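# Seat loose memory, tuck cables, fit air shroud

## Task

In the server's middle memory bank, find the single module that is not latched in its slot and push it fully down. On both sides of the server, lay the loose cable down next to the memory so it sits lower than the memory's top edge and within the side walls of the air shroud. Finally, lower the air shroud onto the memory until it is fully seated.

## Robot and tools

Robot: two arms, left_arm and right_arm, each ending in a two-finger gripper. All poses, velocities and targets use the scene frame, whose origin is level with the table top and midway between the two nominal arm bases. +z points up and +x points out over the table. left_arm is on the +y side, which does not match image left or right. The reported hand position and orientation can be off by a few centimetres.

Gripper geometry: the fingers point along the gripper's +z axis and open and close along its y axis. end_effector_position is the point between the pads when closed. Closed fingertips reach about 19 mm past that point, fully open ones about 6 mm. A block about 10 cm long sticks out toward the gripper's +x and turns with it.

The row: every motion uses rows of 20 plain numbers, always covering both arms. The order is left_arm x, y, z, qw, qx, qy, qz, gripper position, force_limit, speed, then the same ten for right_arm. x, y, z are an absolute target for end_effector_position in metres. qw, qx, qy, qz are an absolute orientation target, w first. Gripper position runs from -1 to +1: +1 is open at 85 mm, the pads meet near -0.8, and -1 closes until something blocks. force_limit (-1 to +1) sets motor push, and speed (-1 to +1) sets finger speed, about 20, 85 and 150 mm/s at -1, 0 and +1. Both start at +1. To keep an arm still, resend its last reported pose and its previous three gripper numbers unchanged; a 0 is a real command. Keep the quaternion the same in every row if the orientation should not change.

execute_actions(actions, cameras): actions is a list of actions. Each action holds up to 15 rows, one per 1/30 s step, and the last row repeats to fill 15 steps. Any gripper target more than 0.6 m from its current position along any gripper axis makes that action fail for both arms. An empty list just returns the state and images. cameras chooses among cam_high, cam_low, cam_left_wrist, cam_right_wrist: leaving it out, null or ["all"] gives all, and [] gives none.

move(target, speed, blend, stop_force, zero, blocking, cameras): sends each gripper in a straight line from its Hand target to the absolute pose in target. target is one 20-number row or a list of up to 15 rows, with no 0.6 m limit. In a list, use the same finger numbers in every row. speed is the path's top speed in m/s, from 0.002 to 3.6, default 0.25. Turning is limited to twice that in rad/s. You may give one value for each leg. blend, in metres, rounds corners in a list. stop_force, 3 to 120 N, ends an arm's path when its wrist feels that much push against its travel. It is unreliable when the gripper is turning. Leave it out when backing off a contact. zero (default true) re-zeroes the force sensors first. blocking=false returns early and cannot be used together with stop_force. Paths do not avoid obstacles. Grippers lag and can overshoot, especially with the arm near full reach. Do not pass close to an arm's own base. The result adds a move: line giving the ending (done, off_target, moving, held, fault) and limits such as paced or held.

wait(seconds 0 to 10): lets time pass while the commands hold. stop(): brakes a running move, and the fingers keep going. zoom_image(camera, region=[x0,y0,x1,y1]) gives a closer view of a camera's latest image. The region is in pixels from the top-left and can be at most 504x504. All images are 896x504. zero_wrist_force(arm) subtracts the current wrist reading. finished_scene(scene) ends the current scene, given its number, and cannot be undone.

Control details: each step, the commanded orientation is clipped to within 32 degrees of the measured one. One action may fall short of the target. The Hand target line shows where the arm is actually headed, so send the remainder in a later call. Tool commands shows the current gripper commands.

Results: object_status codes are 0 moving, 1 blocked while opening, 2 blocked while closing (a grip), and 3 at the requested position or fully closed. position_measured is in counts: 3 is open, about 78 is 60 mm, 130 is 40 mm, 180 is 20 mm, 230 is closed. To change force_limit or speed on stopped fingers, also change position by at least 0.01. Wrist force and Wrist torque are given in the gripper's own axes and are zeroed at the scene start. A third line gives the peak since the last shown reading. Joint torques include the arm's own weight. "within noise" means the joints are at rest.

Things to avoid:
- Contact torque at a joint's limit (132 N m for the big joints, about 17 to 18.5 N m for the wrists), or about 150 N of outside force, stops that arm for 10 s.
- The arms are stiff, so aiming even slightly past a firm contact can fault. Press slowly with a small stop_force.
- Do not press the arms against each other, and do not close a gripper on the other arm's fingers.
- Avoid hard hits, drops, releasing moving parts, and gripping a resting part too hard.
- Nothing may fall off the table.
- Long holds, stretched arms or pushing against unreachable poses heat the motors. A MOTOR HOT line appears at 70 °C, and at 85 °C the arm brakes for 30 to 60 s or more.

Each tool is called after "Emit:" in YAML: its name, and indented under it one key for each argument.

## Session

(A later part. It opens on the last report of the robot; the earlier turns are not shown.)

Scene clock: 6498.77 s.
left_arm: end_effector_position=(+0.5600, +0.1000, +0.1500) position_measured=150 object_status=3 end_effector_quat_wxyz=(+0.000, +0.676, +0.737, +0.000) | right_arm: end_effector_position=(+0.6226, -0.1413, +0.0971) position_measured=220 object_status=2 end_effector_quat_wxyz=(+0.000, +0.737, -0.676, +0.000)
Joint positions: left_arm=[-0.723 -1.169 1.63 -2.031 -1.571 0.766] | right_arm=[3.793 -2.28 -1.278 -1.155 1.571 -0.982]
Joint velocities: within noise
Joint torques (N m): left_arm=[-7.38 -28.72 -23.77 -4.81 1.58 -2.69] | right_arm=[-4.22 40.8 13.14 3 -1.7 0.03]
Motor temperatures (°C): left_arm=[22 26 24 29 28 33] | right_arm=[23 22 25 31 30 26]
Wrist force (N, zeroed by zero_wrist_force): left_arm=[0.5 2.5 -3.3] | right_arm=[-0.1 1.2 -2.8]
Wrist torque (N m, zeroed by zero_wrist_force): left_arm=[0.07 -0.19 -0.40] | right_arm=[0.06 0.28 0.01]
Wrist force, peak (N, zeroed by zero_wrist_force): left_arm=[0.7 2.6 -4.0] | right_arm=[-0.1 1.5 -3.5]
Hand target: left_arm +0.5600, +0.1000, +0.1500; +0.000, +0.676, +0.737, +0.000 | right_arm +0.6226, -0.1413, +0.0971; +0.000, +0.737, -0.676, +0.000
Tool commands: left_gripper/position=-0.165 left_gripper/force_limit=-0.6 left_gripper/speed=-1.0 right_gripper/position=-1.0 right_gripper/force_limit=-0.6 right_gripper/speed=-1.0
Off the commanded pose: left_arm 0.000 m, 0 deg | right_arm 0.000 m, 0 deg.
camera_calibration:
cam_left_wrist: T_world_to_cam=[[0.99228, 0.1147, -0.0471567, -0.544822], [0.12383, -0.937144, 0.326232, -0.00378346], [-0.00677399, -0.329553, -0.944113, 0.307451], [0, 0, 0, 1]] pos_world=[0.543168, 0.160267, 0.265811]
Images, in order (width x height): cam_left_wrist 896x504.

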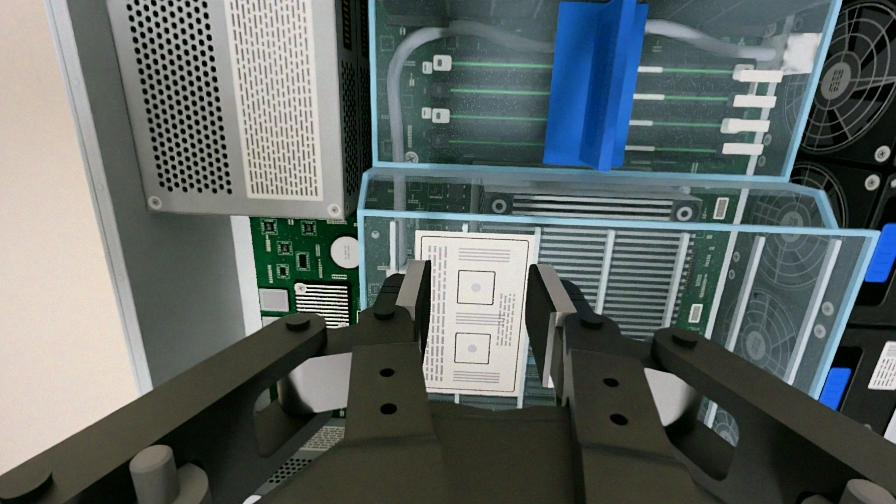

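Emit:
move:
  target: [0.5000, 0.0100, 0.1800, 0, 0.67559, 0.73728, 0, -0.165, -0.6, -1, 0.6226, -0.1413, 0.0971, 0, 0.73728, -0.67559, 0, -1, -0.6, -1]
  speed: 0.15
  cameras: ["cam_left_wrist", "cam_high"]

Scene clock: 6674.50 s.
left_arm: end_effector_position=(+0.5001, +0.0102, +0.1801) position_measured=150 object_status=3 end_effector_quat_wxyz=(+0.000, +0.676, +0.737, +0.000) | right_arm: end_effector_position=(+0.6226, -0.1413, +0.0971) position_measured=220 object_status=2 end_effector_quat_wxyz=(+0.000, +0.737, -0.676, +0.000)
Joint positions: left_arm=[-0.894 -1.198 1.587 -1.96 -1.571 0.595] | right_arm=[3.793 -2.28 -1.278 -1.155 1.571 -0.982]
Joint velocities: within noise
Joint torques (N m): left_arm=[-7.18 -29.07 -31.99 -0.2 1.46 -3.01] | right_arm=[-5.41 40.49 12.86 2.98 -1.59 -0.16]
Motor temperatures (°C): left_arm=[22 26 24 29 28 33] | right_arm=[23 22 25 31 30 26]
Wrist force (N, zeroed by zero_wrist_force): left_arm=[0.4 2.3 -3.6] | right_arm=[0.0 1.1 -2.9]
Wrist torque (N m, zeroed by zero_wrist_force): left_arm=[0.04 -0.15 -0.40] | right_arm=[0.04 0.28 0.01]
Wrist force, peak (N, zeroed by zero_wrist_force): left_arm=[1.0 3.1 -3.9] | right_arm=[-0.1 1.5 -3.5]
Hand target: left_arm +0.5000, +0.0100, +0.1800; +0.000, +0.676, +0.737, +0.000 | right_arm +0.6226, -0.1413, +0.0971; +0.000, +0.737, -0.676, +0.000
Off the commanded pose: left_arm 0.000 m, 0 deg | right_arm 0.000 m, 0 deg.
move: done
camera_calibration:
cam_left_wrist: T_world_to_cam=[[0.992283, 0.114752, -0.0469811, -0.473727], [0.123822, -0.937095, 0.326375, -0.0903508], [-0.00657373, -0.329673, -0.944072, 0.305674], [0, 0, 0, 1]] pos_world=[0.483268, 0.0704662, 0.29581]
Images, in order (width x height): cam_high 896x504, cam_left_wrist 896x504.

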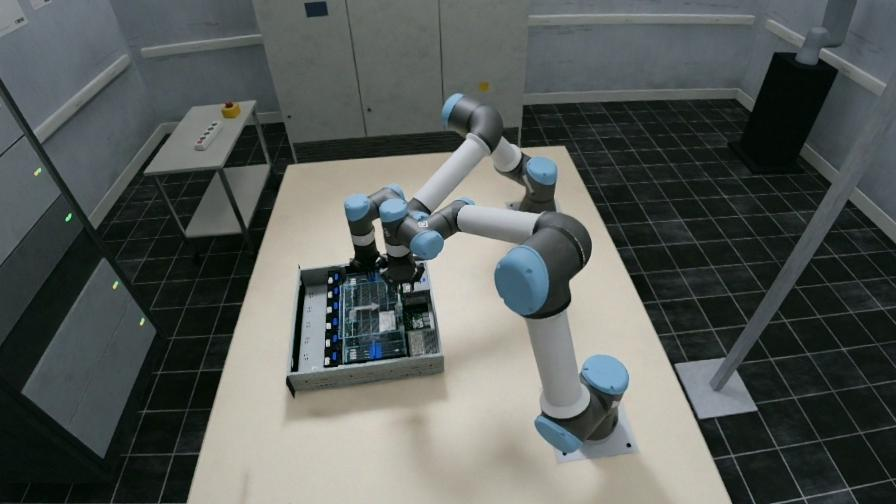

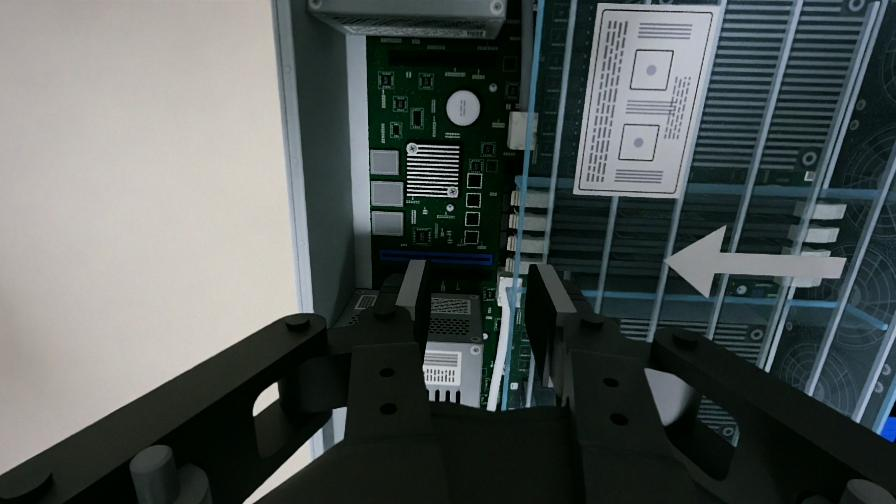

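Emit:
zoom_image:
  camera: "cam_left_wrist"
  region: [440, 0, 600, 160]

Scaled by 3.150 from the camera's 896x504 image, which has a finer 1280x720 frame.

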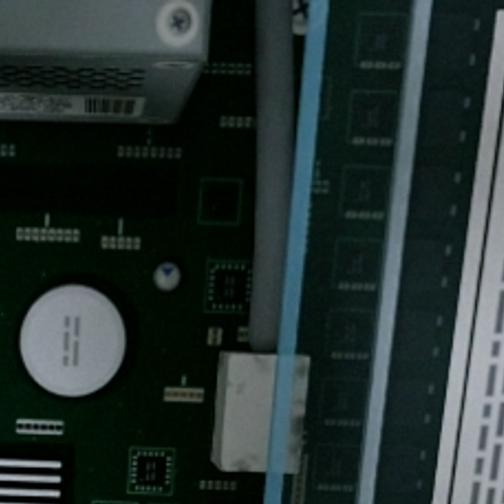

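Emit:
move:
  target:
    - [0.5600, 0.1000, 0.2200, 0, 0.67559, 0.73728, 0, -0.165, -0.6, -1, 0.6226, -0.1413, 0.0971, 0, 0.73728, -0.67559, 0, -1, -0.6, -1]
    - [0.6000, 0.1300, 0.2200, 0, 0.99905, 0.04362, 0, -0.165, -0.6, -1, 0.6226, -0.1413, 0.0971, 0, 0.73728, -0.67559, 0, -1, -0.6, -1]
    - [0.6008, 0.1684, 0.2000, 0, 0.73728, -0.67559, 0, -0.165, -0.6, -1, 0.6226, -0.1413, 0.0971, 0, 0.73728, -0.67559, 0, -1, -0.6, -1]
  speed: 0.3
  blend: 0.02
  cameras: ["cam_left_wrist"]

Scene clock: 6813.10 s.
left_arm: end_effector_position=(+0.6008, +0.1684, +0.2000) position_measured=150 object_status=3 end_effector_quat_wxyz=(+0.000, +0.737, -0.675, +0.000) | right_arm: end_effector_position=(+0.6226, -0.1413, +0.0971) position_measured=220 object_status=2 end_effector_quat_wxyz=(+0.000, +0.737, -0.676, +0.000)
Joint positions: left_arm=[-0.595 -1.198 1.533 -1.906 -1.571 4.035] | right_arm=[3.793 -2.28 -1.278 -1.155 1.571 -0.982]
Joint velocities: within noise
Joint torques (N m): left_arm=[10.58 -51.27 -19.93 -5.13 -1.6 2.72] | right_arm=[-7.89 40.8 13.76 2.94 -1.67 -0.84]
Motor temperatures (°C): left_arm=[22 26 24 29 28 33] | right_arm=[23 22 25 31 30 26]
Wrist force (N, zeroed by zero_wrist_force): left_arm=[0.0 2.6 -3.7] | right_arm=[0.3 1.5 -3.2]
Wrist torque (N m, zeroed by zero_wrist_force): left_arm=[0.08 -0.11 -0.41] | right_arm=[0.09 0.22 0.01]
Wrist force, peak (N, zeroed by zero_wrist_force): left_arm=[1.3 3.4 -4.5] | right_arm=[0.1 1.8 -3.5]
Hand target: left_arm +0.6008, +0.1684, +0.2000; +0.000, +0.737, -0.676, +0.000 | right_arm +0.6226, -0.1413, +0.0971; +0.000, +0.737, -0.676, +0.000
Off the commanded pose: left_arm 0.000 m, 0 deg | right_arm 0.000 m, 0 deg.
move: done
camera_calibration:
cam_left_wrist: T_world_to_cam=[[-0.992232, -0.115101, -0.0471915, 0.640185], [-0.124221, 0.937093, 0.326229, -0.127637], [0.0066736, 0.329557, -0.944112, 0.258403], [0, 0, 0, 1]] pos_world=[0.617633, 0.108135, 0.315811]
Images, in order (width x height): cam_left_wrist 896x504.

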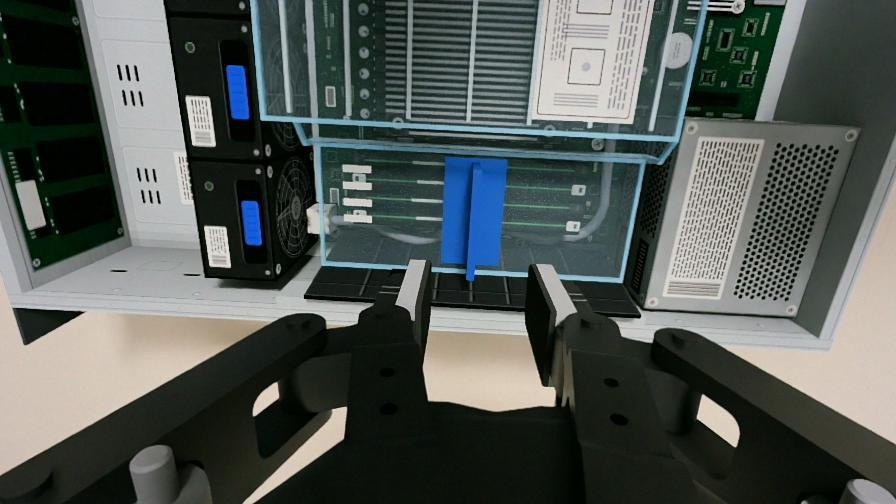

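Emit:
zoom_image:
  camera: "cam_left_wrist"
  region: [500, 160, 660, 300]

Emit:
move:
  target: [0.6008, 0.1684, 0.0970, 0, 0.73728, -0.67559, 0, -0.165, -0.6, -1, 0.6226, -0.1413, 0.0971, 0, 0.73728, -0.67559, 0, -1, -0.6, -1]
  speed: 0.08
  stop_force: 15
  cameras: ["cam_left_wrist"]

Scaled by 3.150 from the camera's 896x504 image, which has a finer 1280x720 frame.

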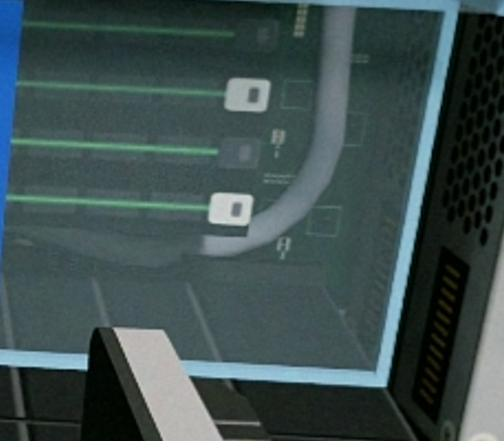

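Scene clock: 6824.07 s.
left_arm: end_effector_position=(+0.6008, +0.1684, +0.0970) position_measured=150 object_status=3 end_effector_quat_wxyz=(+0.000, +0.737, -0.676, +0.000) | right_arm: end_effector_position=(+0.6226, -0.1413, +0.0971) position_measured=220 object_status=2 end_effector_quat_wxyz=(+0.000, +0.737, -0.676, +0.000)
Joint positions: left_arm=[-0.595 -1.091 1.666 -2.145 -1.571 4.035] | right_arm=[3.793 -2.28 -1.278 -1.155 1.571 -0.982]
Joint velocities: within noise
Joint torques (N m): left_arm=[-2.32 -29.54 -18.23 -5.08 1.56 0.23] | right_arm=[-8.18 41.3 13.77 2.62 -1.53 -1.23]
Motor temperatures (°C): left_arm=[22 26 24 29 28 33] | right_arm=[23 22 25 31 30 26]
Wrist force (N, zeroed by zero_wrist_force): left_arm=[0.3 2.6 -3.7] | right_arm=[0.0 1.1 -2.5]
Wrist torque (N m, zeroed by zero_wrist_force): left_arm=[0.09 -0.14 -0.40] | right_arm=[0.05 0.26 0.01]
Wrist force, peak (N, zeroed by zero_wrist_force): left_arm=[0.4 2.6 -4.8] | right_arm=[0.0 1.4 -3.5]
Hand target: left_arm +0.6008, +0.1684, +0.0970; +0.000, +0.737, -0.676, +0.000 | right_arm +0.6226, -0.1413, +0.0971; +0.000, +0.737, -0.676, +0.000
Off the commanded pose: left_arm 0.000 m, 0 deg | right_arm 0.000 m, 0 deg.
move: done
camera_calibration:
cam_left_wrist: T_world_to_cam=[[-0.992269, -0.114825, -0.0470954, 0.635296], [-0.123928, 0.937128, 0.32624, -0.0942204], [0.0066739, 0.329554, -0.944113, 0.16116], [0, 0, 0, 1]] pos_world=[0.617632, 0.108134, 0.212811]
Images, in order (width x height): cam_left_wrist 896x504.

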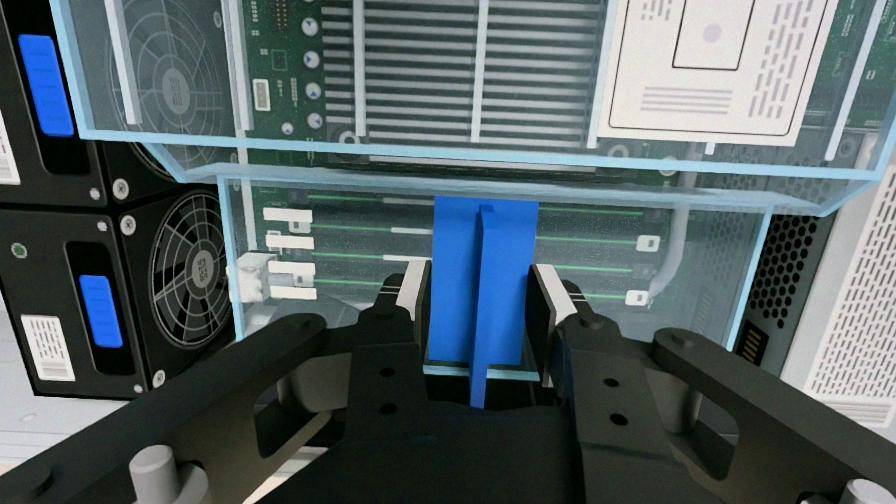

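Emit:
move:
  target: [0.6008, 0.1684, 0.0970, 0, 0.73728, -0.67559, 0, -1, -0.6, -1, 0.6226, -0.1413, 0.0971, 0, 0.73728, -0.67559, 0, -1, -0.6, -1]
  speed: 0.05
  cameras: []

Scene clock: 6833.93 s.
left_arm: end_effector_position=(+0.6008, +0.1684, +0.0970) position_measured=220 object_status=0 end_effector_quat_wxyz=(+0.000, +0.737, -0.676, +0.000) | right_arm: end_effector_position=(+0.6226, -0.1413, +0.0971) position_measured=220 object_status=2 end_effector_quat_wxyz=(+0.000, +0.737, -0.676, +0.000)
Joint positions: left_arm=[-0.595 -1.091 1.666 -2.145 -1.571 4.035] | right_arm=[3.793 -2.28 -1.278 -1.155 1.571 -0.982]
Joint velocities: within noise
Joint torques (N m): left_arm=[0.18 -31.14 -25.73 -4.92 1.61 1.34] | right_arm=[-7 40.93 13.93 2.76 -1.6 -1.63]
Motor temperatures (°C): left_arm=[22 26 24 29 28 33] | right_arm=[23 22 25 31 30 26]
Wrist force (N, zeroed by zero_wrist_force): left_arm=[-1.9 5.9 -4.0] | right_arm=[-0.5 -1.0 -2.1]
Wrist torque (N m, zeroed by zero_wrist_force): left_arm=[-0.01 -0.12 0.00] | right_arm=[-0.06 0.25 0.02]
Wrist force, peak (N, zeroed by zero_wrist_force): left_arm=[-1.8 6.2 -4.6] | right_arm=[-0.1 1.3 -3.6]
Hand target: left_arm +0.6008, +0.1684, +0.0970; +0.000, +0.737, -0.676, +0.000 | right_arm +0.6226, -0.1413, +0.0971; +0.000, +0.737, -0.676, +0.000
Off the commanded pose: left_arm 0.000 m, 0 deg | right_arm 0.000 m, 0 deg.
move: done
No camera images: "cameras" was empty.

Emit:
move:
  target: [0.6008, 0.1684, 0.0970, -0.00277, 0.73728, -0.67559, -0.00292, -1, -0.6, -1, 0.6226, -0.1413, 0.0945, -0.00277, 0.73728, -0.67559, -0.00292, -1, -0.6, -1]
  speed: 0.006
  stop_force: 15
  cameras: []

Emit:
move:
  target: [0.6008, 0.1684, 0.0970, -0.00554, 0.73726, -0.67557, -0.00584, -1, -0.6, -1, 0.6226, -0.1413, 0.0920, -0.00554, 0.73726, -0.67557, -0.00584, -1, -0.6, -1]
  speed: 0.006
  stop_force: 15
  cameras: []

Scene clock: 6848.17 s.
left_arm: end_effector_position=(+0.6008, +0.1684, +0.0970) position_measured=220 object_status=2 end_effector_quat_wxyz=(-0.003, +0.737, -0.676, -0.003) | right_arm: end_effector_position=(+0.6226, -0.1413, +0.0945) position_measured=220 object_status=2 end_effector_quat_wxyz=(-0.003, +0.737, -0.676, -0.003)
Joint positions: left_arm=[-0.598 -1.09 1.662 -2.138 -1.564 4.033] | right_arm=[3.791 -2.281 -1.284 -1.142 1.577 -0.985]
Joint velocities: within noise
Joint torques (N m): left_arm=[-4.63 -32.01 -29.95 -0.79 2.95 -2.2] | right_arm=[-5.38 42.48 14.11 5.09 3.65 -2.04]
Motor temperatures (°C): left_arm=[22 26 24 29 28 33] | right_arm=[23 22 25 31 30 26]
Wrist force (N, zeroed by zero_wrist_force): left_arm=[3.7 4.9 -1.2] | right_arm=[4.6 0.5 1.0]
Wrist torque (N m, zeroed by zero_wrist_force): left_arm=[0.10 -0.23 -0.07] | right_arm=[0.04 0.13 -0.01]
Wrist force, peak (N, zeroed by zero_wrist_force): left_arm=[-2.1 6.4 -4.9] | right_arm=[3.1 0.0 4.4]
Hand target: left_arm +0.6008, +0.1684, +0.0970; -0.003, +0.737, -0.676, -0.003 | right_arm +0.6226, -0.1413, +0.0945; -0.003, +0.737, -0.676, -0.003
Off the commanded pose: left_arm 0.000 m, 0 deg | right_arm 0.000 m, 0 deg.
move: done
No camera images: "cameras" was empty.

Scene clock: 6850.03 s.
left_arm: end_effector_position=(+0.6008, +0.1684, +0.0970) position_measured=220 object_status=2 end_effector_quat_wxyz=(-0.006, +0.737, -0.676, -0.006) | right_arm: end_effector_position=(+0.6226, -0.1413, +0.0924) position_measured=220 object_status=2 end_effector_quat_wxyz=(-0.005, +0.737, -0.676, -0.005)
Joint positions: left_arm=[-0.6 -1.089 1.659 -2.131 -1.558 4.03] | right_arm=[3.789 -2.282 -1.29 -1.132 1.583 -0.987]
Joint velocities: within noise
Joint torques (N m): left_arm=[-4.24 -32.17 -29.42 -0.77 2.96 -2.21] | right_arm=[13.85 45.71 26.89 0.96 -1.02 1.39]
Motor temperatures (°C): left_arm=[22 26 24 29 28 33] | right_arm=[23 22 25 31 30 26]
Wrist force (N, zeroed by zero_wrist_force): left_arm=[3.5 5.7 -0.3] | right_arm=[7.6 5.5 -13.8]
Wrist torque (N m, zeroed by zero_wrist_force): left_arm=[0.29 -0.19 -0.13] | right_arm=[0.25 0.21 0.00]
Wrist force, peak (N, zeroed by zero_wrist_force): left_arm=[3.7 6.3 -0.9] | right_arm=[7.5 5.6 -18.3]
Hand target: left_arm +0.6008, +0.1684, +0.0970; -0.006, +0.737, -0.676, -0.006 | right_arm +0.6226, -0.1413, +0.0925; -0.005, +0.737, -0.676, -0.005
Off the commanded pose: left_arm 0.000 m, 0 deg | right_arm 0.000 m, 0 deg.
move: contact (right_arm)
No camera images: "cameras" was empty.

Emit:
move:
  target: [0.6008, 0.1684, 0.0970, -0.00527, 0.73726, -0.67557, -0.00556, -1, -0.6, -1, 0.6226, -0.1413, 0.0927, -0.00527, 0.73726, -0.67557, -0.00556, -1, -0.6, -1]
  speed: 0.006
  cameras: ["cam_left_wrist"]

Emit:
zoom_image:
  camera: "cam_left_wrist"
  region: [560, 180, 800, 340]

Scene clock: 6861.90 s.
left_arm: end_effector_position=(+0.6008, +0.1684, +0.0969) position_measured=220 object_status=2 end_effector_quat_wxyz=(-0.005, +0.737, -0.676, -0.006) | right_arm: end_effector_position=(+0.6226, -0.1412, +0.0927) position_measured=220 object_status=2 end_effector_quat_wxyz=(-0.005, +0.737, -0.676, -0.006)
Joint positions: left_arm=[-0.6 -1.089 1.659 -2.132 -1.559 4.03] | right_arm=[3.789 -2.282 -1.29 -1.132 1.583 -0.987]
Joint velocities: within noise
Joint torques (N m): left_arm=[13 -48.31 -19.03 -5.92 -1.26 1.94] | right_arm=[-0.11 60.52 28.33 0.55 4.63 -1.76]
Motor temperatures (°C): left_arm=[22 26 24 29 28 33] | right_arm=[23 22 25 31 30 26]
Wrist force (N, zeroed by zero_wrist_force): left_arm=[1.9 6.3 -2.4] | right_arm=[6.8 -1.1 -4.6]
Wrist torque (N m, zeroed by zero_wrist_force): left_arm=[0.25 -0.20 -0.13] | right_arm=[0.18 0.23 -0.01]
Wrist force, peak (N, zeroed by zero_wrist_force): left_arm=[3.8 6.1 -1.0] | right_arm=[8.1 5.3 -14.5]
Hand target: left_arm +0.6008, +0.1684, +0.0970; -0.005, +0.737, -0.676, -0.006 | right_arm +0.6226, -0.1413, +0.0927; -0.005, +0.737, -0.676, -0.006
Off the commanded pose: left_arm 0.000 m, 0 deg | right_arm 0.000 m, 0 deg.
move: done
camera_calibration:
cam_left_wrist: T_world_to_cam=[[-0.992338, -0.113953, -0.0477529, 0.63523], [-0.123424, 0.932009, 0.340771, -0.0950567], [0.00567434, 0.344054, -0.938933, 0.158751], [0, 0, 0, 1]] pos_world=[0.61773, 0.106361, 0.211784]
Images, in order (width x height): cam_left_wrist 896x504.

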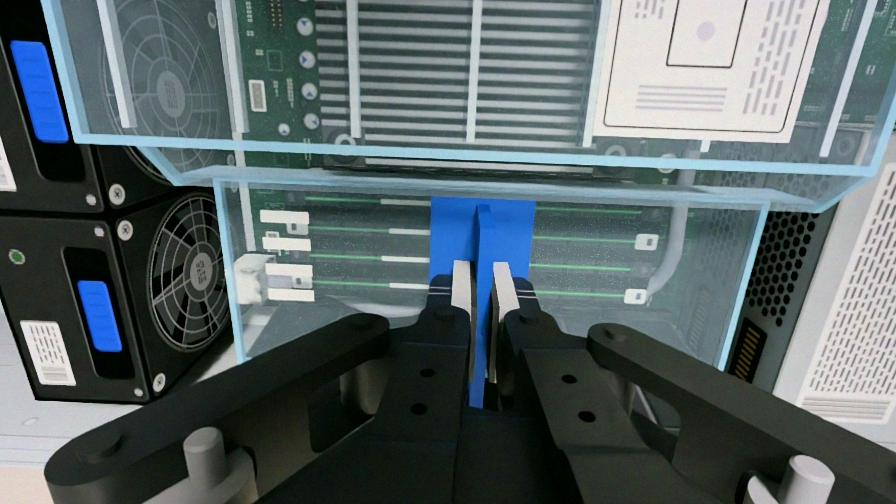

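Scaled by 2.100 from the camera's 896x504 image, which has a finer 1280x720 frame.

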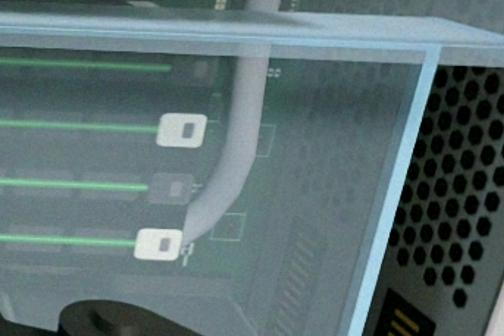

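Emit:
move:
  target:
    - [0.6008, 0.1684, 0.0970, -0.00527, 0.73726, -0.67557, -0.00556, -1, -0.6, -1, 0.6226, -0.1413, 0.0927, -0.00527, 0.73726, -0.67557, -0.00556, -0.165, -0.6, -1]
    - [0.6008, 0.1684, 0.0970, -0.00527, 0.73726, -0.67557, -0.00556, -1, -0.6, -1, 0.6226, -0.1413, 0.0927, -0.00527, 0.73726, -0.67557, -0.00556, -0.165, -0.6, -1]
  speed: 0.02
  cameras: []

Scene clock: 6872.57 s.
left_arm: end_effector_position=(+0.6008, +0.1684, +0.0970) position_measured=220 object_status=2 end_effector_quat_wxyz=(-0.005, +0.737, -0.676, -0.006) | right_arm: end_effector_position=(+0.6226, -0.1413, +0.0927) position_measured=150 object_status=3 end_effector_quat_wxyz=(-0.005, +0.737, -0.676, -0.006)
Joint positions: left_arm=[-0.6 -1.089 1.659 -2.132 -1.559 4.03] | right_arm=[3.789 -2.282 -1.29 -1.132 1.583 -0.987]
Joint velocities: within noise
Joint torques (N m): left_arm=[12.79 -48 -25 0.09 0.06 1.89] | right_arm=[-3.94 60.09 23.7 2.48 -0.06 1.54]
Motor temperatures (°C): left_arm=[22 26 24 29 28 33] | right_arm=[23 22 25 31 30 26]
Wrist force (N, zeroed by zero_wrist_force): left_arm=[6.9 2.6 -1.5] | right_arm=[0.7 2.4 -0.7]
Wrist torque (N m, zeroed by zero_wrist_force): left_arm=[0.08 -0.12 -0.15] | right_arm=[0.11 0.25 -0.33]
Wrist force, peak (N, zeroed by zero_wrist_force): left_arm=[7.7 3.2 -2.5] | right_arm=[6.8 -0.9 -5.1]
Hand target: left_arm +0.6008, +0.1684, +0.0970; -0.005, +0.737, -0.676, -0.006 | right_arm +0.6226, -0.1413, +0.0927; -0.005, +0.737, -0.676, -0.006
Off the commanded pose: left_arm 0.000 m, 0 deg | right_arm 0.000 m, 0 deg.
move: done
No camera images: "cameras" was empty.

Emit:
zoom_image:
  camera: "cam_left_wrist"
  region: [640, 100, 896, 244]

Scaled by 1.969 from the camera's 896x504 image, which has a finer 1280x720 frame.

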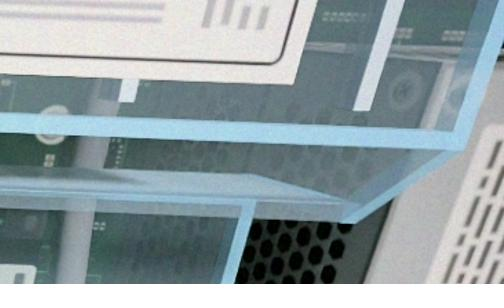

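Emit:
move:
  target:
    - [0.6008, 0.1684, 0.0970, -0.00527, 0.73726, -0.67557, -0.00556, -1, -0.6, -1, 0.6226, -0.1413, 0.2100, 0, 0.73728, -0.67559, 0, -0.165, -0.6, -1]
    - [0.6008, 0.1684, 0.0970, -0.00527, 0.73726, -0.67557, -0.00556, -1, -0.6, -1, 0.4300, 0.0300, 0.2300, -0.17107, 0.68611, -0.68611, 0.17107, -0.165, -0.6, -1]
  speed: 0.2
  cameras: ["cam_right_wrist"]

Scene clock: 6906.70 s.
left_arm: end_effector_position=(+0.6008, +0.1684, +0.0970) position_measured=220 object_status=2 end_effector_quat_wxyz=(-0.005, +0.737, -0.676, -0.006) | right_arm: end_effector_position=(+0.4301, +0.0299, +0.2300) position_measured=150 object_status=3 end_effector_quat_wxyz=(-0.171, +0.686, -0.686, +0.171)
Joint positions: left_arm=[-0.6 -1.089 1.659 -2.132 -1.559 4.03] | right_arm=[4.324 -1.941 -1.587 -0.997 1.117 -0.408]
Joint velocities: within noise
Joint torques (N m): left_arm=[12.45 -32.43 -26.26 -0.12 1.36 1.76] | right_arm=[10.05 28.63 13.53 1.04 -3.23 1.97]
Motor temperatures (°C): left_arm=[22 26 24 29 28 33] | right_arm=[23 22 25 31 30 26]
Wrist force (N, zeroed by zero_wrist_force): left_arm=[6.9 2.7 -2.3] | right_arm=[0.6 3.4 0.0]
Wrist torque (N m, zeroed by zero_wrist_force): left_arm=[0.07 -0.11 -0.15] | right_arm=[0.17 0.26 -0.35]
Wrist force, peak (N, zeroed by zero_wrist_force): left_arm=[7.4 3.0 -2.2] | right_arm=[-0.4 4.3 -0.9]
Hand target: left_arm +0.6008, +0.1684, +0.0970; -0.005, +0.737, -0.676, -0.006 | right_arm +0.4300, +0.0300, +0.2300; -0.171, +0.686, -0.686, +0.171
Off the commanded pose: left_arm 0.000 m, 0 deg | right_arm 0.000 m, 0 deg.
move: done
camera_calibration:
cam_right_wrist: T_world_to_cam=[[-0.902931, -0.0277784, -0.428888, 0.484721], [-0.152525, 0.953666, 0.259341, 0.000110656], [0.401812, 0.299583, -0.865331, 0.142936], [0, 0, 0, 1]] pos_world=[0.380253, -0.0294619, 0.331549]
Images, in order (width x height): cam_right_wrist 896x504.

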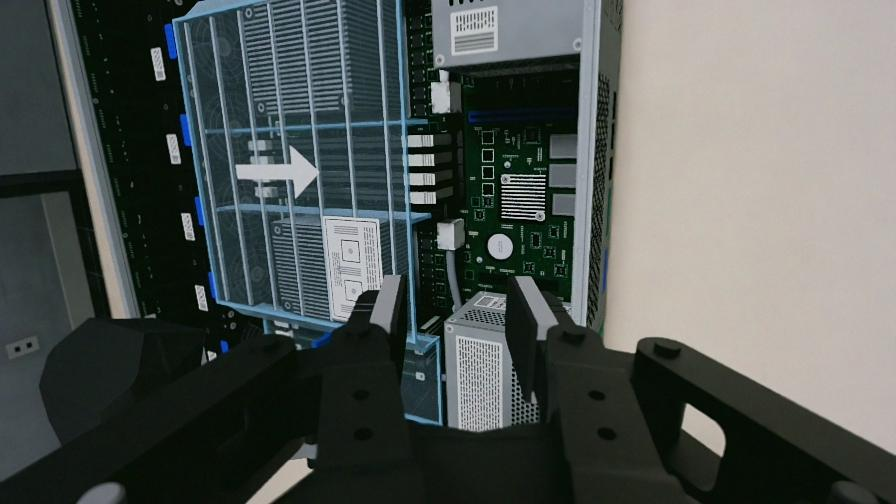

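Emit:
move:
  target:
    - [0.6008, 0.1684, 0.0970, -0.00527, 0.73726, -0.67557, -0.00556, -1, -0.6, -1, 0.4500, 0.0700, 0.1800, -0.17107, 0.68611, -0.68611, 0.17107, -0.377, -0.6, -1]
    - [0.6008, 0.1684, 0.0970, -0.00527, 0.73726, -0.67557, -0.00556, -1, -0.6, -1, 0.4801, 0.0860, 0.1030, -0.17107, 0.68611, -0.68611, 0.17107, -0.377, -0.6, -1]
  speed: 0.15
  stop_force: 20
  cameras: ["cam_right_wrist"]

Scene clock: 6934.50 s.
left_arm: end_effector_position=(+0.6008, +0.1684, +0.0970) position_measured=220 object_status=2 end_effector_quat_wxyz=(-0.005, +0.737, -0.676, -0.006) | right_arm: end_effector_position=(+0.4319, +0.0342, +0.2247) position_measured=177 object_status=3 end_effector_quat_wxyz=(-0.171, +0.686, -0.686, +0.171)
Joint positions: left_arm=[-0.6 -1.089 1.659 -2.132 -1.559 4.03] | right_arm=[4.324 -1.956 -1.581 -0.988 1.117 -0.408]
Joint velocities: within noise
Joint torques (N m): left_arm=[12.09 -31.26 -25.1 -0.28 2.34 1.8] | right_arm=[9.84 51.86 13.97 1.01 0.46 1.79]
Motor temperatures (°C): left_arm=[22 26 24 29 28 33] | right_arm=[23 22 25 31 30 26]
Wrist force (N, zeroed by zero_wrist_force): left_arm=[7.0 2.7 -1.4] | right_arm=[0.5 3.3 0.1]
Wrist torque (N m, zeroed by zero_wrist_force): left_arm=[0.12 -0.14 -0.14] | right_arm=[0.14 0.28 -0.35]
Wrist force, peak (N, zeroed by zero_wrist_force): left_arm=[7.3 3.0 -2.4] | right_arm=[-0.4 5.0 3.6]
Hand target: left_arm +0.6008, +0.1684, +0.0970; -0.005, +0.737, -0.676, -0.006 | right_arm +0.4319, +0.0342, +0.2247; -0.171, +0.686, -0.686, +0.171
Off the commanded pose: left_arm 0.000 m, 0 deg | right_arm 0.141 m, 0 deg.
move: held (right_arm; a check stopped the path); path passed 0 of 2 targets; limits=held
pose unreachable (right arm): on one or more control steps of this call, first in action 0 (counted from 0), this arm could not follow its commanded pose, so it was not sent that pose on those steps. It may still have moved: this result reports where it is.
cause: moving toward the commanded pose would bring a part of the arm too close to another arm (this arm's gripper and a part of the left arm just beyond its joint 3 (elbow), along the way the arms are being sent, or toward where that arm still pushes).
camera_calibration:
cam_right_wrist: T_world_to_cam=[[-0.902799, -0.0277279, -0.429168, 0.484236], [-0.152519, 0.953699, 0.259222, -0.00230322], [0.40211, 0.299481, -0.865228, 0.136187], [0, 0, 0, 1]] pos_world=[0.382055, -0.025162, 0.326249]
Images, in order (width x height): cam_right_wrist 896x504.

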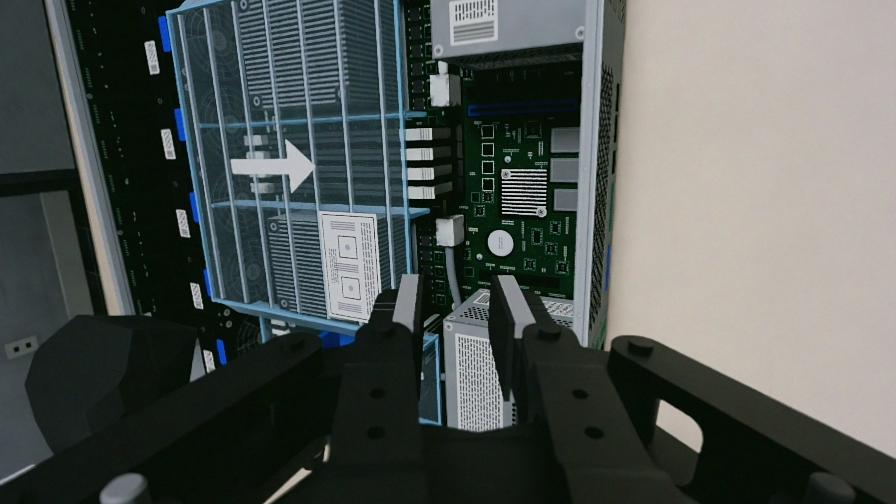

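Emit:
wait:
  seconds: 0.1
  cameras: ["cam_high", "cam_low"]

Scene clock: 6947.13 s.
left_arm: end_effector_position=(+0.6008, +0.1684, +0.0970) position_measured=220 object_status=2 end_effector_quat_wxyz=(-0.005, +0.737, -0.676, -0.006) | right_arm: end_effector_position=(+0.4319, +0.0342, +0.2247) position_measured=177 object_status=3 end_effector_quat_wxyz=(-0.171, +0.686, -0.686, +0.171)
Joint positions: left_arm=[-0.6 -1.089 1.659 -2.132 -1.559 4.03] | right_arm=[4.324 -1.956 -1.581 -0.988 1.117 -0.408]
Joint velocities: within noise
Joint torques (N m): left_arm=[12.03 -31.57 -24.37 -0.4 2.93 1.78] | right_arm=[9.6 51.62 17.64 1.3 0.46 1.63]
Motor temperatures (°C): left_arm=[22 26 24 29 28 33] | right_arm=[23 22 25 31 30 26]
Wrist force (N, zeroed by zero_wrist_force): left_arm=[7.2 2.8 -2.2] | right_arm=[0.5 3.1 -0.1]
Wrist torque (N m, zeroed by zero_wrist_force): left_arm=[0.09 -0.16 -0.15] | right_arm=[0.12 0.28 -0.35]
Wrist force, peak (N, zeroed by zero_wrist_force): left_arm=[7.3 3.1 -2.0] | right_arm=[0.6 3.5 0.2]
Hand target: left_arm +0.6008, +0.1684, +0.0970; -0.005, +0.737, -0.676, -0.006 | right_arm +0.4319, +0.0342, +0.2247; -0.171, +0.686, -0.686, +0.171
Tool commands: left_gripper/position=-1.0 left_gripper/force_limit=-0.6 left_gripper/speed=-1.0 right_gripper/position=-0.377 right_gripper/force_limit=-0.6 right_gripper/speed=-1.0
Off the commanded pose: left_arm 0.000 m, 0 deg | right_arm 0.141 m, 0 deg.
wait: 0.10 s; at rest from the start
Images, in order (width x height): cam_high 896x504, cam_low 896x504.

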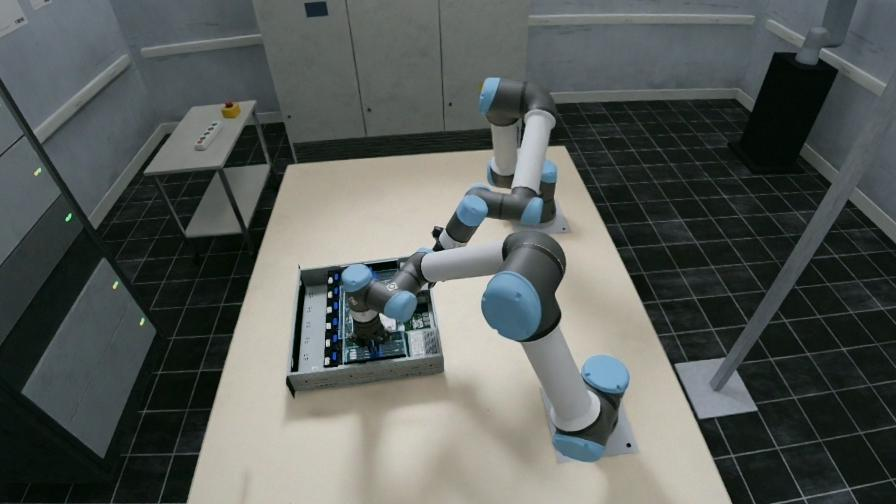

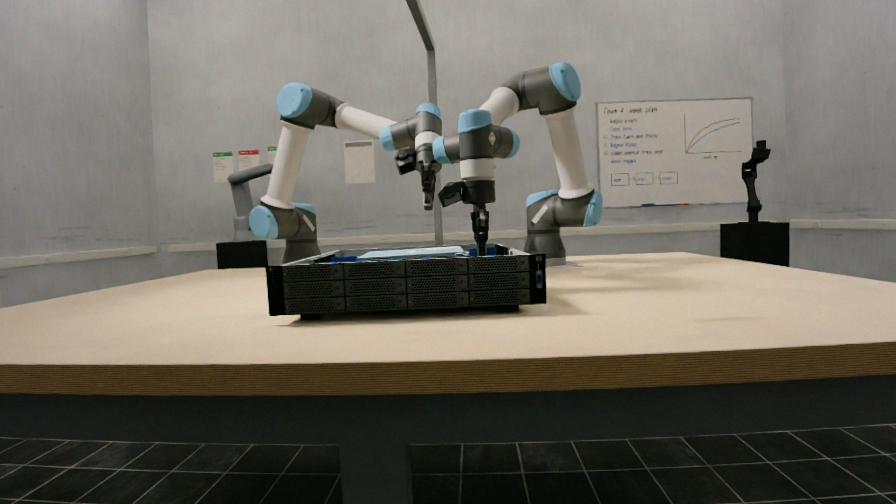

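Emit:
move:
  target:
    - [0.6008, 0.1684, 0.0970, -0.00527, 0.73726, -0.67557, -0.00556, -1, -0.6, -1, 0.4000, -0.0500, 0.2000, -0.29796, 0.70596, -0.64126, 0.04055, -0.377, -0.6, -1]
    - [0.6008, 0.1684, 0.0970, -0.00527, 0.73726, -0.67557, -0.00556, -1, -0.6, -1, 0.4300, -0.0300, 0.1300, -0.29796, 0.70596, -0.64126, 0.04055, -0.377, -0.6, -1]
    - [0.6008, 0.1684, 0.0970, -0.00527, 0.73726, -0.67557, -0.00556, -1, -0.6, -1, 0.4827, 0.0547, 0.0976, -0.29796, 0.70596, -0.64126, 0.04055, -0.377, -0.6, -1]
  speed: 0.15
  blend: 0.01
  cameras: ["cam_right_wrist"]

Scene clock: 7012.60 s.
left_arm: end_effector_position=(+0.6008, +0.1684, +0.0970) position_measured=220 object_status=2 end_effector_quat_wxyz=(-0.005, +0.737, -0.676, -0.006) | right_arm: end_effector_position=(+0.4826, +0.0546, +0.0976) position_measured=177 object_status=3 end_effector_quat_wxyz=(-0.298, +0.706, -0.641, +0.041)
Joint positions: left_arm=[-0.6 -1.089 1.659 -2.132 -1.559 4.03] | right_arm=[4.185 -2.179 -1.778 -0.177 1.363 -0.662]
Joint velocities: within noise
Joint torques (N m): left_arm=[11.66 -31.32 -23.17 -0.67 3.3 1.63] | right_arm=[-8.53 33.52 27.74 1.32 2.08 -1.8]
Motor temperatures (°C): left_arm=[22 26 24 29 28 33] | right_arm=[23 22 25 31 30 26]
Wrist force (N, zeroed by zero_wrist_force): left_arm=[7.5 3.0 -2.2] | right_arm=[0.8 3.7 -0.6]
Wrist torque (N m, zeroed by zero_wrist_force): left_arm=[0.12 -0.21 -0.14] | right_arm=[0.12 0.22 -0.46]
Wrist force, peak (N, zeroed by zero_wrist_force): left_arm=[7.6 2.9 -2.0] | right_arm=[-4.3 -5.5 -20.1]
Hand target: left_arm +0.6008, +0.1684, +0.0970; -0.005, +0.737, -0.676, -0.006 | right_arm +0.4827, +0.0547, +0.0976; -0.298, +0.706, -0.641, +0.041
Off the commanded pose: left_arm 0.000 m, 0 deg | right_arm 0.000 m, 0 deg.
move: done
camera_calibration:
cam_right_wrist: T_world_to_cam=[[-0.894932, -0.0423485, -0.444188, 0.474459], [-0.309625, 0.775749, 0.54986, 0.076115], [0.321293, 0.629619, -0.707355, 0.00532345], [0, 0, 0, 1]] pos_world=[0.446465, -0.0423052, 0.172662]
Images, in order (width x height): cam_right_wrist 896x504.

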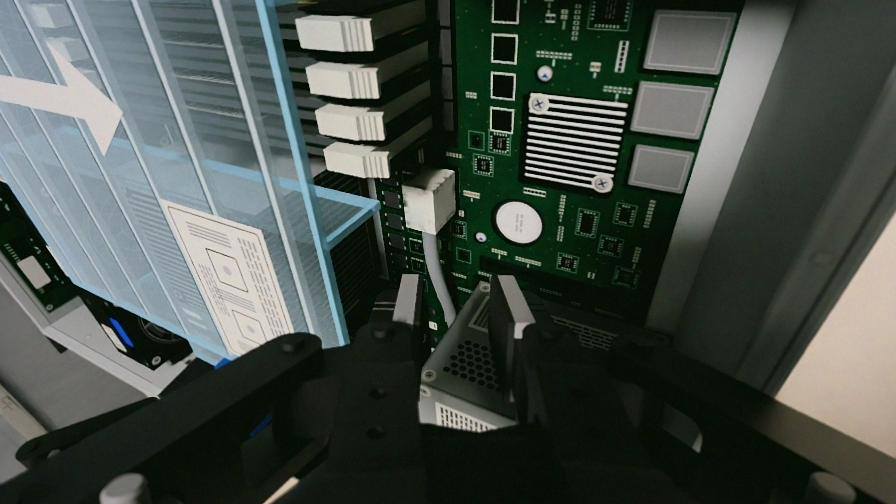

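Emit:
move:
  target: [0.6008, 0.1684, 0.0970, -0.00527, 0.73726, -0.67557, -0.00556, -1, -0.6, -1, 0.5012, 0.0676, 0.0706, -0.29796, 0.70596, -0.64126, 0.04055, -0.377, -0.6, -1]
  speed: 0.04
  stop_force: 10
  cameras: ["cam_right_wrist"]

Scene clock: 7077.10 s.
left_arm: end_effector_position=(+0.6008, +0.1684, +0.0970) position_measured=220 object_status=2 end_effector_quat_wxyz=(-0.005, +0.737, -0.676, -0.006) | right_arm: end_effector_position=(+0.4859, +0.0569, +0.0931) position_measured=177 object_status=3 end_effector_quat_wxyz=(-0.298, +0.706, -0.641, +0.041)
Joint positions: left_arm=[-0.6 -1.089 1.659 -2.132 -1.559 4.03] | right_arm=[4.182 -2.193 -1.767 -0.173 1.364 -0.665]
Joint velocities: within noise
Joint torques (N m): left_arm=[11.26 -31.3 -21.22 -0.94 3.26 1.69] | right_arm=[14.02 49.26 3.01 -0.52 -0.76 1.71]
Motor temperatures (°C): left_arm=[22 26 24 29 28 33] | right_arm=[23 22 25 31 30 26]
Wrist force (N, zeroed by zero_wrist_force): left_arm=[7.2 3.1 -2.7] | right_arm=[-2.6 -10.6 -2.7]
Wrist torque (N m, zeroed by zero_wrist_force): left_arm=[0.13 -0.16 -0.14] | right_arm=[-0.74 0.40 -0.42]
Wrist force, peak (N, zeroed by zero_wrist_force): left_arm=[7.5 3.1 -2.3] | right_arm=[-3.3 -17.3 -15.4]
Hand target: left_arm +0.6008, +0.1684, +0.0970; -0.005, +0.737, -0.676, -0.006 | right_arm +0.4859, +0.0569, +0.0931; -0.298, +0.706, -0.641, +0.041
Off the commanded pose: left_arm 0.000 m, 0 deg | right_arm 0.029 m, 0 deg.
move: contact (right_arm)
camera_calibration:
cam_right_wrist: T_world_to_cam=[[-0.894888, -0.0422649, -0.444284, 0.475422], [-0.309634, 0.775734, 0.549876, 0.0777966], [0.321406, 0.629643, -0.707282, -0.000398639], [0, 0, 0, 1]] pos_world=[0.449666, -0.0400049, 0.168162]
Images, in order (width x height): cam_right_wrist 896x504.

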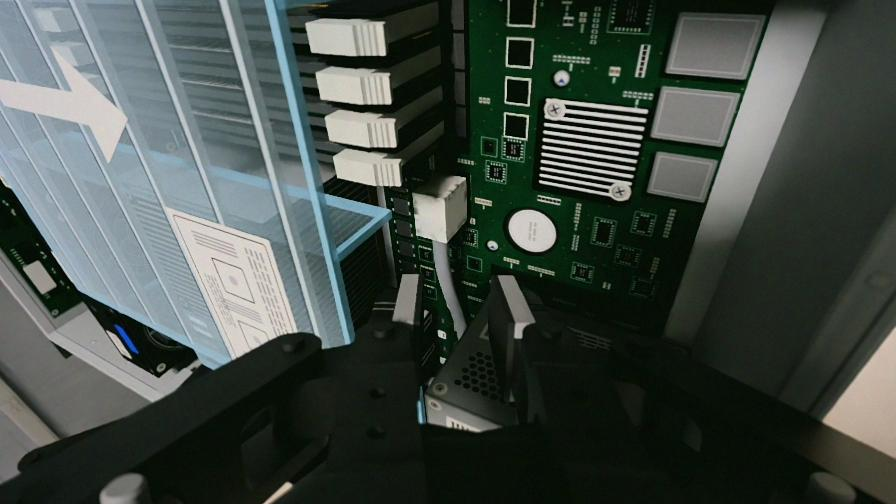

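Emit:
move:
  target:
    - [0.6008, 0.1684, 0.0970, -0.00527, 0.73726, -0.67557, -0.00556, -1, -0.6, -1, 0.4760, 0.0480, 0.1150, -0.29796, 0.70596, -0.64126, 0.04055, -0.377, -0.6, -1]
    - [0.6008, 0.1684, 0.0970, -0.00527, 0.73726, -0.67557, -0.00556, -1, -0.6, -1, 0.4860, 0.0495, 0.1146, -0.26851, 0.70706, -0.65416, 0.00842, -0.377, -0.6, -1]
  speed: 0.06
  cameras: []

Emit:
move:
  target: [0.6008, 0.1684, 0.0970, -0.00527, 0.73726, -0.67557, -0.00556, -1, -0.6, -1, 0.5038, 0.0680, 0.0718, -0.26851, 0.70706, -0.65416, 0.00842, -0.377, -0.6, -1]
  speed: 0.04
  stop_force: 10
  cameras: ["cam_right_wrist"]

Scene clock: 7183.17 s.
left_arm: end_effector_position=(+0.6008, +0.1684, +0.0970) position_measured=220 object_status=2 end_effector_quat_wxyz=(-0.005, +0.737, -0.676, -0.006) | right_arm: end_effector_position=(+0.4860, +0.0495, +0.1146) position_measured=177 object_status=3 end_effector_quat_wxyz=(-0.269, +0.707, -0.654, +0.009)
Joint positions: left_arm=[-0.6 -1.089 1.659 -2.132 -1.559 4.03] | right_arm=[4.148 -2.144 -1.733 -0.303 1.449 -0.652]
Joint velocities: within noise
Joint torques (N m): left_arm=[11.6 -31.15 -20.83 -1.12 3.34 1.73] | right_arm=[-9.53 32.66 28.54 0.88 1.92 1.68]
Motor temperatures (°C): left_arm=[22 26 24 29 28 33] | right_arm=[23 22 25 31 30 26]
Wrist force (N, zeroed by zero_wrist_force): left_arm=[6.9 2.9 -1.9] | right_arm=[1.0 3.4 -0.4]
Wrist torque (N m, zeroed by zero_wrist_force): left_arm=[0.13 -0.13 -0.14] | right_arm=[0.05 0.20 -0.44]
Wrist force, peak (N, zeroed by zero_wrist_force): left_arm=[7.5 3.0 -2.0] | right_arm=[-3.3 -10.9 -2.9]
Hand target: left_arm +0.6008, +0.1684, +0.0970; -0.005, +0.737, -0.676, -0.006 | right_arm +0.4860, +0.0495, +0.1146; -0.269, +0.707, -0.654, +0.008
Off the commanded pose: left_arm 0.000 m, 0 deg | right_arm 0.000 m, 0 deg.
move: done
No camera images: "cameras" was empty.

Scene clock: 7185.50 s.
left_arm: end_effector_position=(+0.6008, +0.1684, +0.0970) position_measured=220 object_status=2 end_effector_quat_wxyz=(-0.005, +0.737, -0.676, -0.006) | right_arm: end_effector_position=(+0.5003, +0.0643, +0.0800) position_measured=177 object_status=3 end_effector_quat_wxyz=(-0.269, +0.707, -0.654, +0.008)
Joint positions: left_arm=[-0.6 -1.089 1.659 -2.132 -1.559 4.03] | right_arm=[4.14 -2.237 -1.681 -0.262 1.453 -0.658]
Joint velocities: within noise
Joint torques (N m): left_arm=[9.25 -53.02 -19.79 -1.32 -1.72 1.58] | right_arm=[9.9 56.47 9.49 1.45 -2.44 1.66]
Motor temperatures (°C): left_arm=[22 26 24 29 28 33] | right_arm=[23 22 25 31 30 26]
Wrist force (N, zeroed by zero_wrist_force): left_arm=[4.7 -0.9 -1.9] | right_arm=[1.5 6.4 -4.5]
Wrist torque (N m, zeroed by zero_wrist_force): left_arm=[0.36 -0.14 -0.14] | right_arm=[0.28 0.27 -0.40]
Wrist force, peak (N, zeroed by zero_wrist_force): left_arm=[4.8 -3.0 6.3] | right_arm=[1.7 14.3 -25.3]
Hand target: left_arm +0.6008, +0.1684, +0.0970; -0.005, +0.737, -0.676, -0.006 | right_arm +0.5003, +0.0643, +0.0800; -0.269, +0.707, -0.654, +0.008
Off the commanded pose: left_arm 0.000 m, 0 deg | right_arm 0.010 m, 0 deg.
move: contact (right_arm)
camera_calibration:
cam_right_wrist: T_world_to_cam=[[-0.931583, -0.0423037, -0.361059, 0.494542], [-0.258362, 0.775758, 0.575716, 0.0560149], [0.25574, 0.629611, -0.733612, 0.0159973], [0, 0, 0, 1]] pos_world=[0.471088, -0.0326051, 0.158046]
Images, in order (width x height): cam_right_wrist 896x504.

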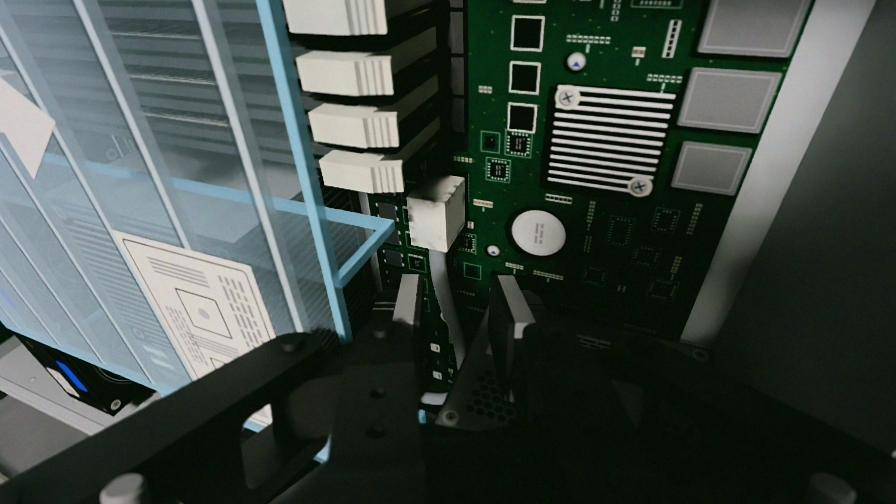

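Emit:
move:
  target:
    - [0.6008, 0.1684, 0.0970, -0.00527, 0.73726, -0.67557, -0.00556, -1, -0.6, -1, 0.4858, 0.0496, 0.1142, -0.26851, 0.70706, -0.65416, 0.00842, -0.377, -0.6, -1]
    - [0.6008, 0.1684, 0.0970, -0.00527, 0.73726, -0.67557, -0.00556, -1, -0.6, -1, 0.4500, 0.0000, 0.2000, -0.26851, 0.70706, -0.65416, 0.00842, -0.377, -0.6, -1]
    - [0.6008, 0.1684, 0.0970, -0.00527, 0.73726, -0.67557, -0.00556, -1, -0.6, -1, 0.5800, -0.1300, 0.2200, -0.00527, 0.73726, -0.67557, -0.00556, -0.377, -0.6, -1]
    - [0.6008, 0.1684, 0.0970, -0.00527, 0.73726, -0.67557, -0.00556, -1, -0.6, -1, 0.6226, -0.1413, 0.1900, -0.00527, 0.73726, -0.67557, -0.00556, -0.165, -0.6, -1]
  speed: 0.2
  blend: 0.005
  cameras: []

Emit:
move:
  target: [0.6008, 0.1684, 0.0970, -0.00527, 0.73726, -0.67557, -0.00556, -1, -0.6, -1, 0.6226, -0.1413, 0.0927, -0.00527, 0.73726, -0.67557, -0.00556, -0.165, -0.6, -1]
  speed: 0.08
  stop_force: 15
  cameras: ["cam_right_wrist"]

Scene clock: 7446.60 s.
left_arm: end_effector_position=(+0.6008, +0.1684, +0.0970) position_measured=220 object_status=2 end_effector_quat_wxyz=(-0.005, +0.737, -0.676, -0.006) | right_arm: end_effector_position=(+0.6226, -0.1413, +0.1900) position_measured=150 object_status=0 end_effector_quat_wxyz=(-0.005, +0.737, -0.676, -0.006)
Joint positions: left_arm=[-0.6 -1.089 1.659 -2.132 -1.559 4.03] | right_arm=[3.789 -2.204 -1.161 -1.339 1.583 -0.987]
Joint velocities: within noise
Joint torques (N m): left_arm=[-4.17 -40.2 -18.8 -1.58 2.48 1.68] | right_arm=[-7.98 39.66 31.14 0.91 2.16 -1.75]
Motor temperatures (°C): left_arm=[22 26 24 29 28 33] | right_arm=[23 22 25 31 30 26]
Wrist force (N, zeroed by zero_wrist_force): left_arm=[6.3 0.7 -3.6] | right_arm=[0.6 2.5 -0.6]
Wrist torque (N m, zeroed by zero_wrist_force): left_arm=[0.25 -0.22 -0.15] | right_arm=[0.14 0.28 -0.33]
Wrist force, peak (N, zeroed by zero_wrist_force): left_arm=[6.6 0.7 -4.7] | right_arm=[1.4 6.3 -5.7]
Hand target: left_arm +0.6008, +0.1684, +0.0970; -0.005, +0.737, -0.676, -0.006 | right_arm +0.6226, -0.1413, +0.1900; -0.005, +0.737, -0.676, -0.006
Off the commanded pose: left_arm 0.000 m, 0 deg | right_arm 0.000 m, 0 deg.
move: done
No camera images: "cameras" was empty.

Scene clock: 7449.03 s.
left_arm: end_effector_position=(+0.6008, +0.1684, +0.0970) position_measured=220 object_status=2 end_effector_quat_wxyz=(-0.005, +0.737, -0.676, -0.006) | right_arm: end_effector_position=(+0.6226, -0.1413, +0.0927) position_measured=150 object_status=3 end_effector_quat_wxyz=(-0.005, +0.737, -0.676, -0.006)
Joint positions: left_arm=[-0.6 -1.089 1.659 -2.132 -1.559 4.03] | right_arm=[3.789 -2.282 -1.29 -1.132 1.583 -0.987]
Joint velocities: within noise
Joint torques (N m): left_arm=[-4.68 -33.35 -18.16 -1.75 2.53 1.7] | right_arm=[0.45 41.61 13.67 4.69 -1.85 -0.23]
Motor temperatures (°C): left_arm=[22 26 24 29 28 33] | right_arm=[23 22 25 31 30 26]
Wrist force (N, zeroed by zero_wrist_force): left_arm=[6.3 0.9 -3.7] | right_arm=[0.6 2.8 -0.7]
Wrist torque (N m, zeroed by zero_wrist_force): left_arm=[0.28 -0.23 -0.14] | right_arm=[0.15 0.26 -0.33]
Wrist force, peak (N, zeroed by zero_wrist_force): left_arm=[6.3 1.0 -4.8] | right_arm=[0.8 3.0 -1.1]
Hand target: left_arm +0.6008, +0.1684, +0.0970; -0.005, +0.737, -0.676, -0.006 | right_arm +0.6226, -0.1413, +0.0927; -0.005, +0.737, -0.676, -0.006
Off the commanded pose: left_arm 0.000 m, 0 deg | right_arm 0.000 m, 0 deg.
move: done
camera_calibration:
cam_right_wrist: T_world_to_cam=[[-0.992337, -0.115338, 0.0443194, 0.594284], [-0.095679, 0.944246, 0.315031, 0.186443], [-0.0781836, 0.308377, -0.948046, 0.305885], [0, 0, 0, 1]] pos_world=[0.631484, -0.201833, 0.20492]
Images, in order (width x height): cam_right_wrist 896x504.

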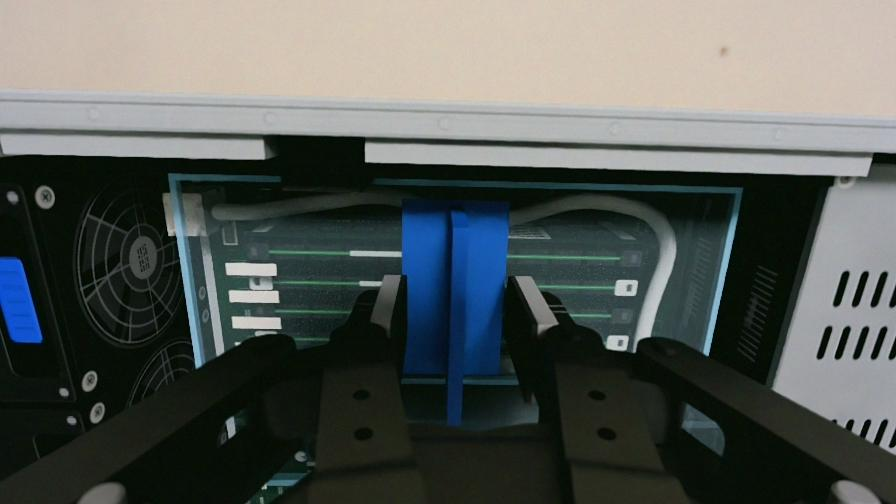

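Emit:
move:
  target: [0.6008, 0.1684, 0.0970, -0.00527, 0.73726, -0.67557, -0.00556, -1, -0.6, -1, 0.6226, -0.1413, 0.0927, -0.00527, 0.73726, -0.67557, -0.00556, -1, -0.6, -1]
  speed: 0.05
  cameras: []

Emit:
zoom_image:
  camera: "cam_right_wrist"
  region: [500, 150, 760, 280]

Scene clock: 7462.50 s.
left_arm: end_effector_position=(+0.6008, +0.1684, +0.0970) position_measured=220 object_status=2 end_effector_quat_wxyz=(-0.005, +0.737, -0.676, -0.006) | right_arm: end_effector_position=(+0.6226, -0.1413, +0.0927) position_measured=220 object_status=0 end_effector_quat_wxyz=(-0.005, +0.737, -0.676, -0.006)
Joint positions: left_arm=[-0.6 -1.089 1.659 -2.132 -1.559 4.03] | right_arm=[3.789 -2.282 -1.29 -1.132 1.583 -0.987]
Joint velocities: within noise
Joint torques (N m): left_arm=[-3.61 -30.27 -16.85 -1.86 2.48 1.66] | right_arm=[8.11 41.6 19.53 4.02 -1.72 1.48]
Motor temperatures (°C): left_arm=[22 26 24 29 28 33] | right_arm=[23 22 25 31 30 26]
Wrist force (N, zeroed by zero_wrist_force): left_arm=[7.0 1.9 -3.6] | right_arm=[0.1 0.8 -0.8]
Wrist torque (N m, zeroed by zero_wrist_force): left_arm=[0.16 -0.19 -0.09] | right_arm=[0.12 0.27 0.01]
Wrist force, peak (N, zeroed by zero_wrist_force): left_arm=[7.4 2.5 -4.1] | right_arm=[0.9 3.0 -0.7]
Hand target: left_arm +0.6008, +0.1684, +0.0970; -0.005, +0.737, -0.676, -0.006 | right_arm +0.6226, -0.1413, +0.0927; -0.005, +0.737, -0.676, -0.006
Off the commanded pose: left_arm 0.000 m, 0 deg | right_arm 0.000 m, 0 deg.
move: done
No camera images: "cameras" was empty.

Scaled by 1.938 from the camera's 896x504 image, which has a finer 1280x720 frame.

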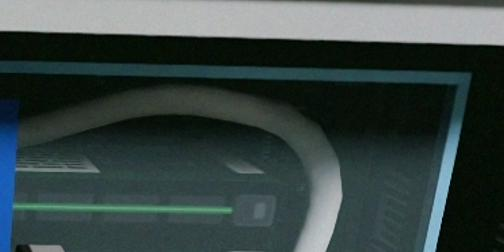

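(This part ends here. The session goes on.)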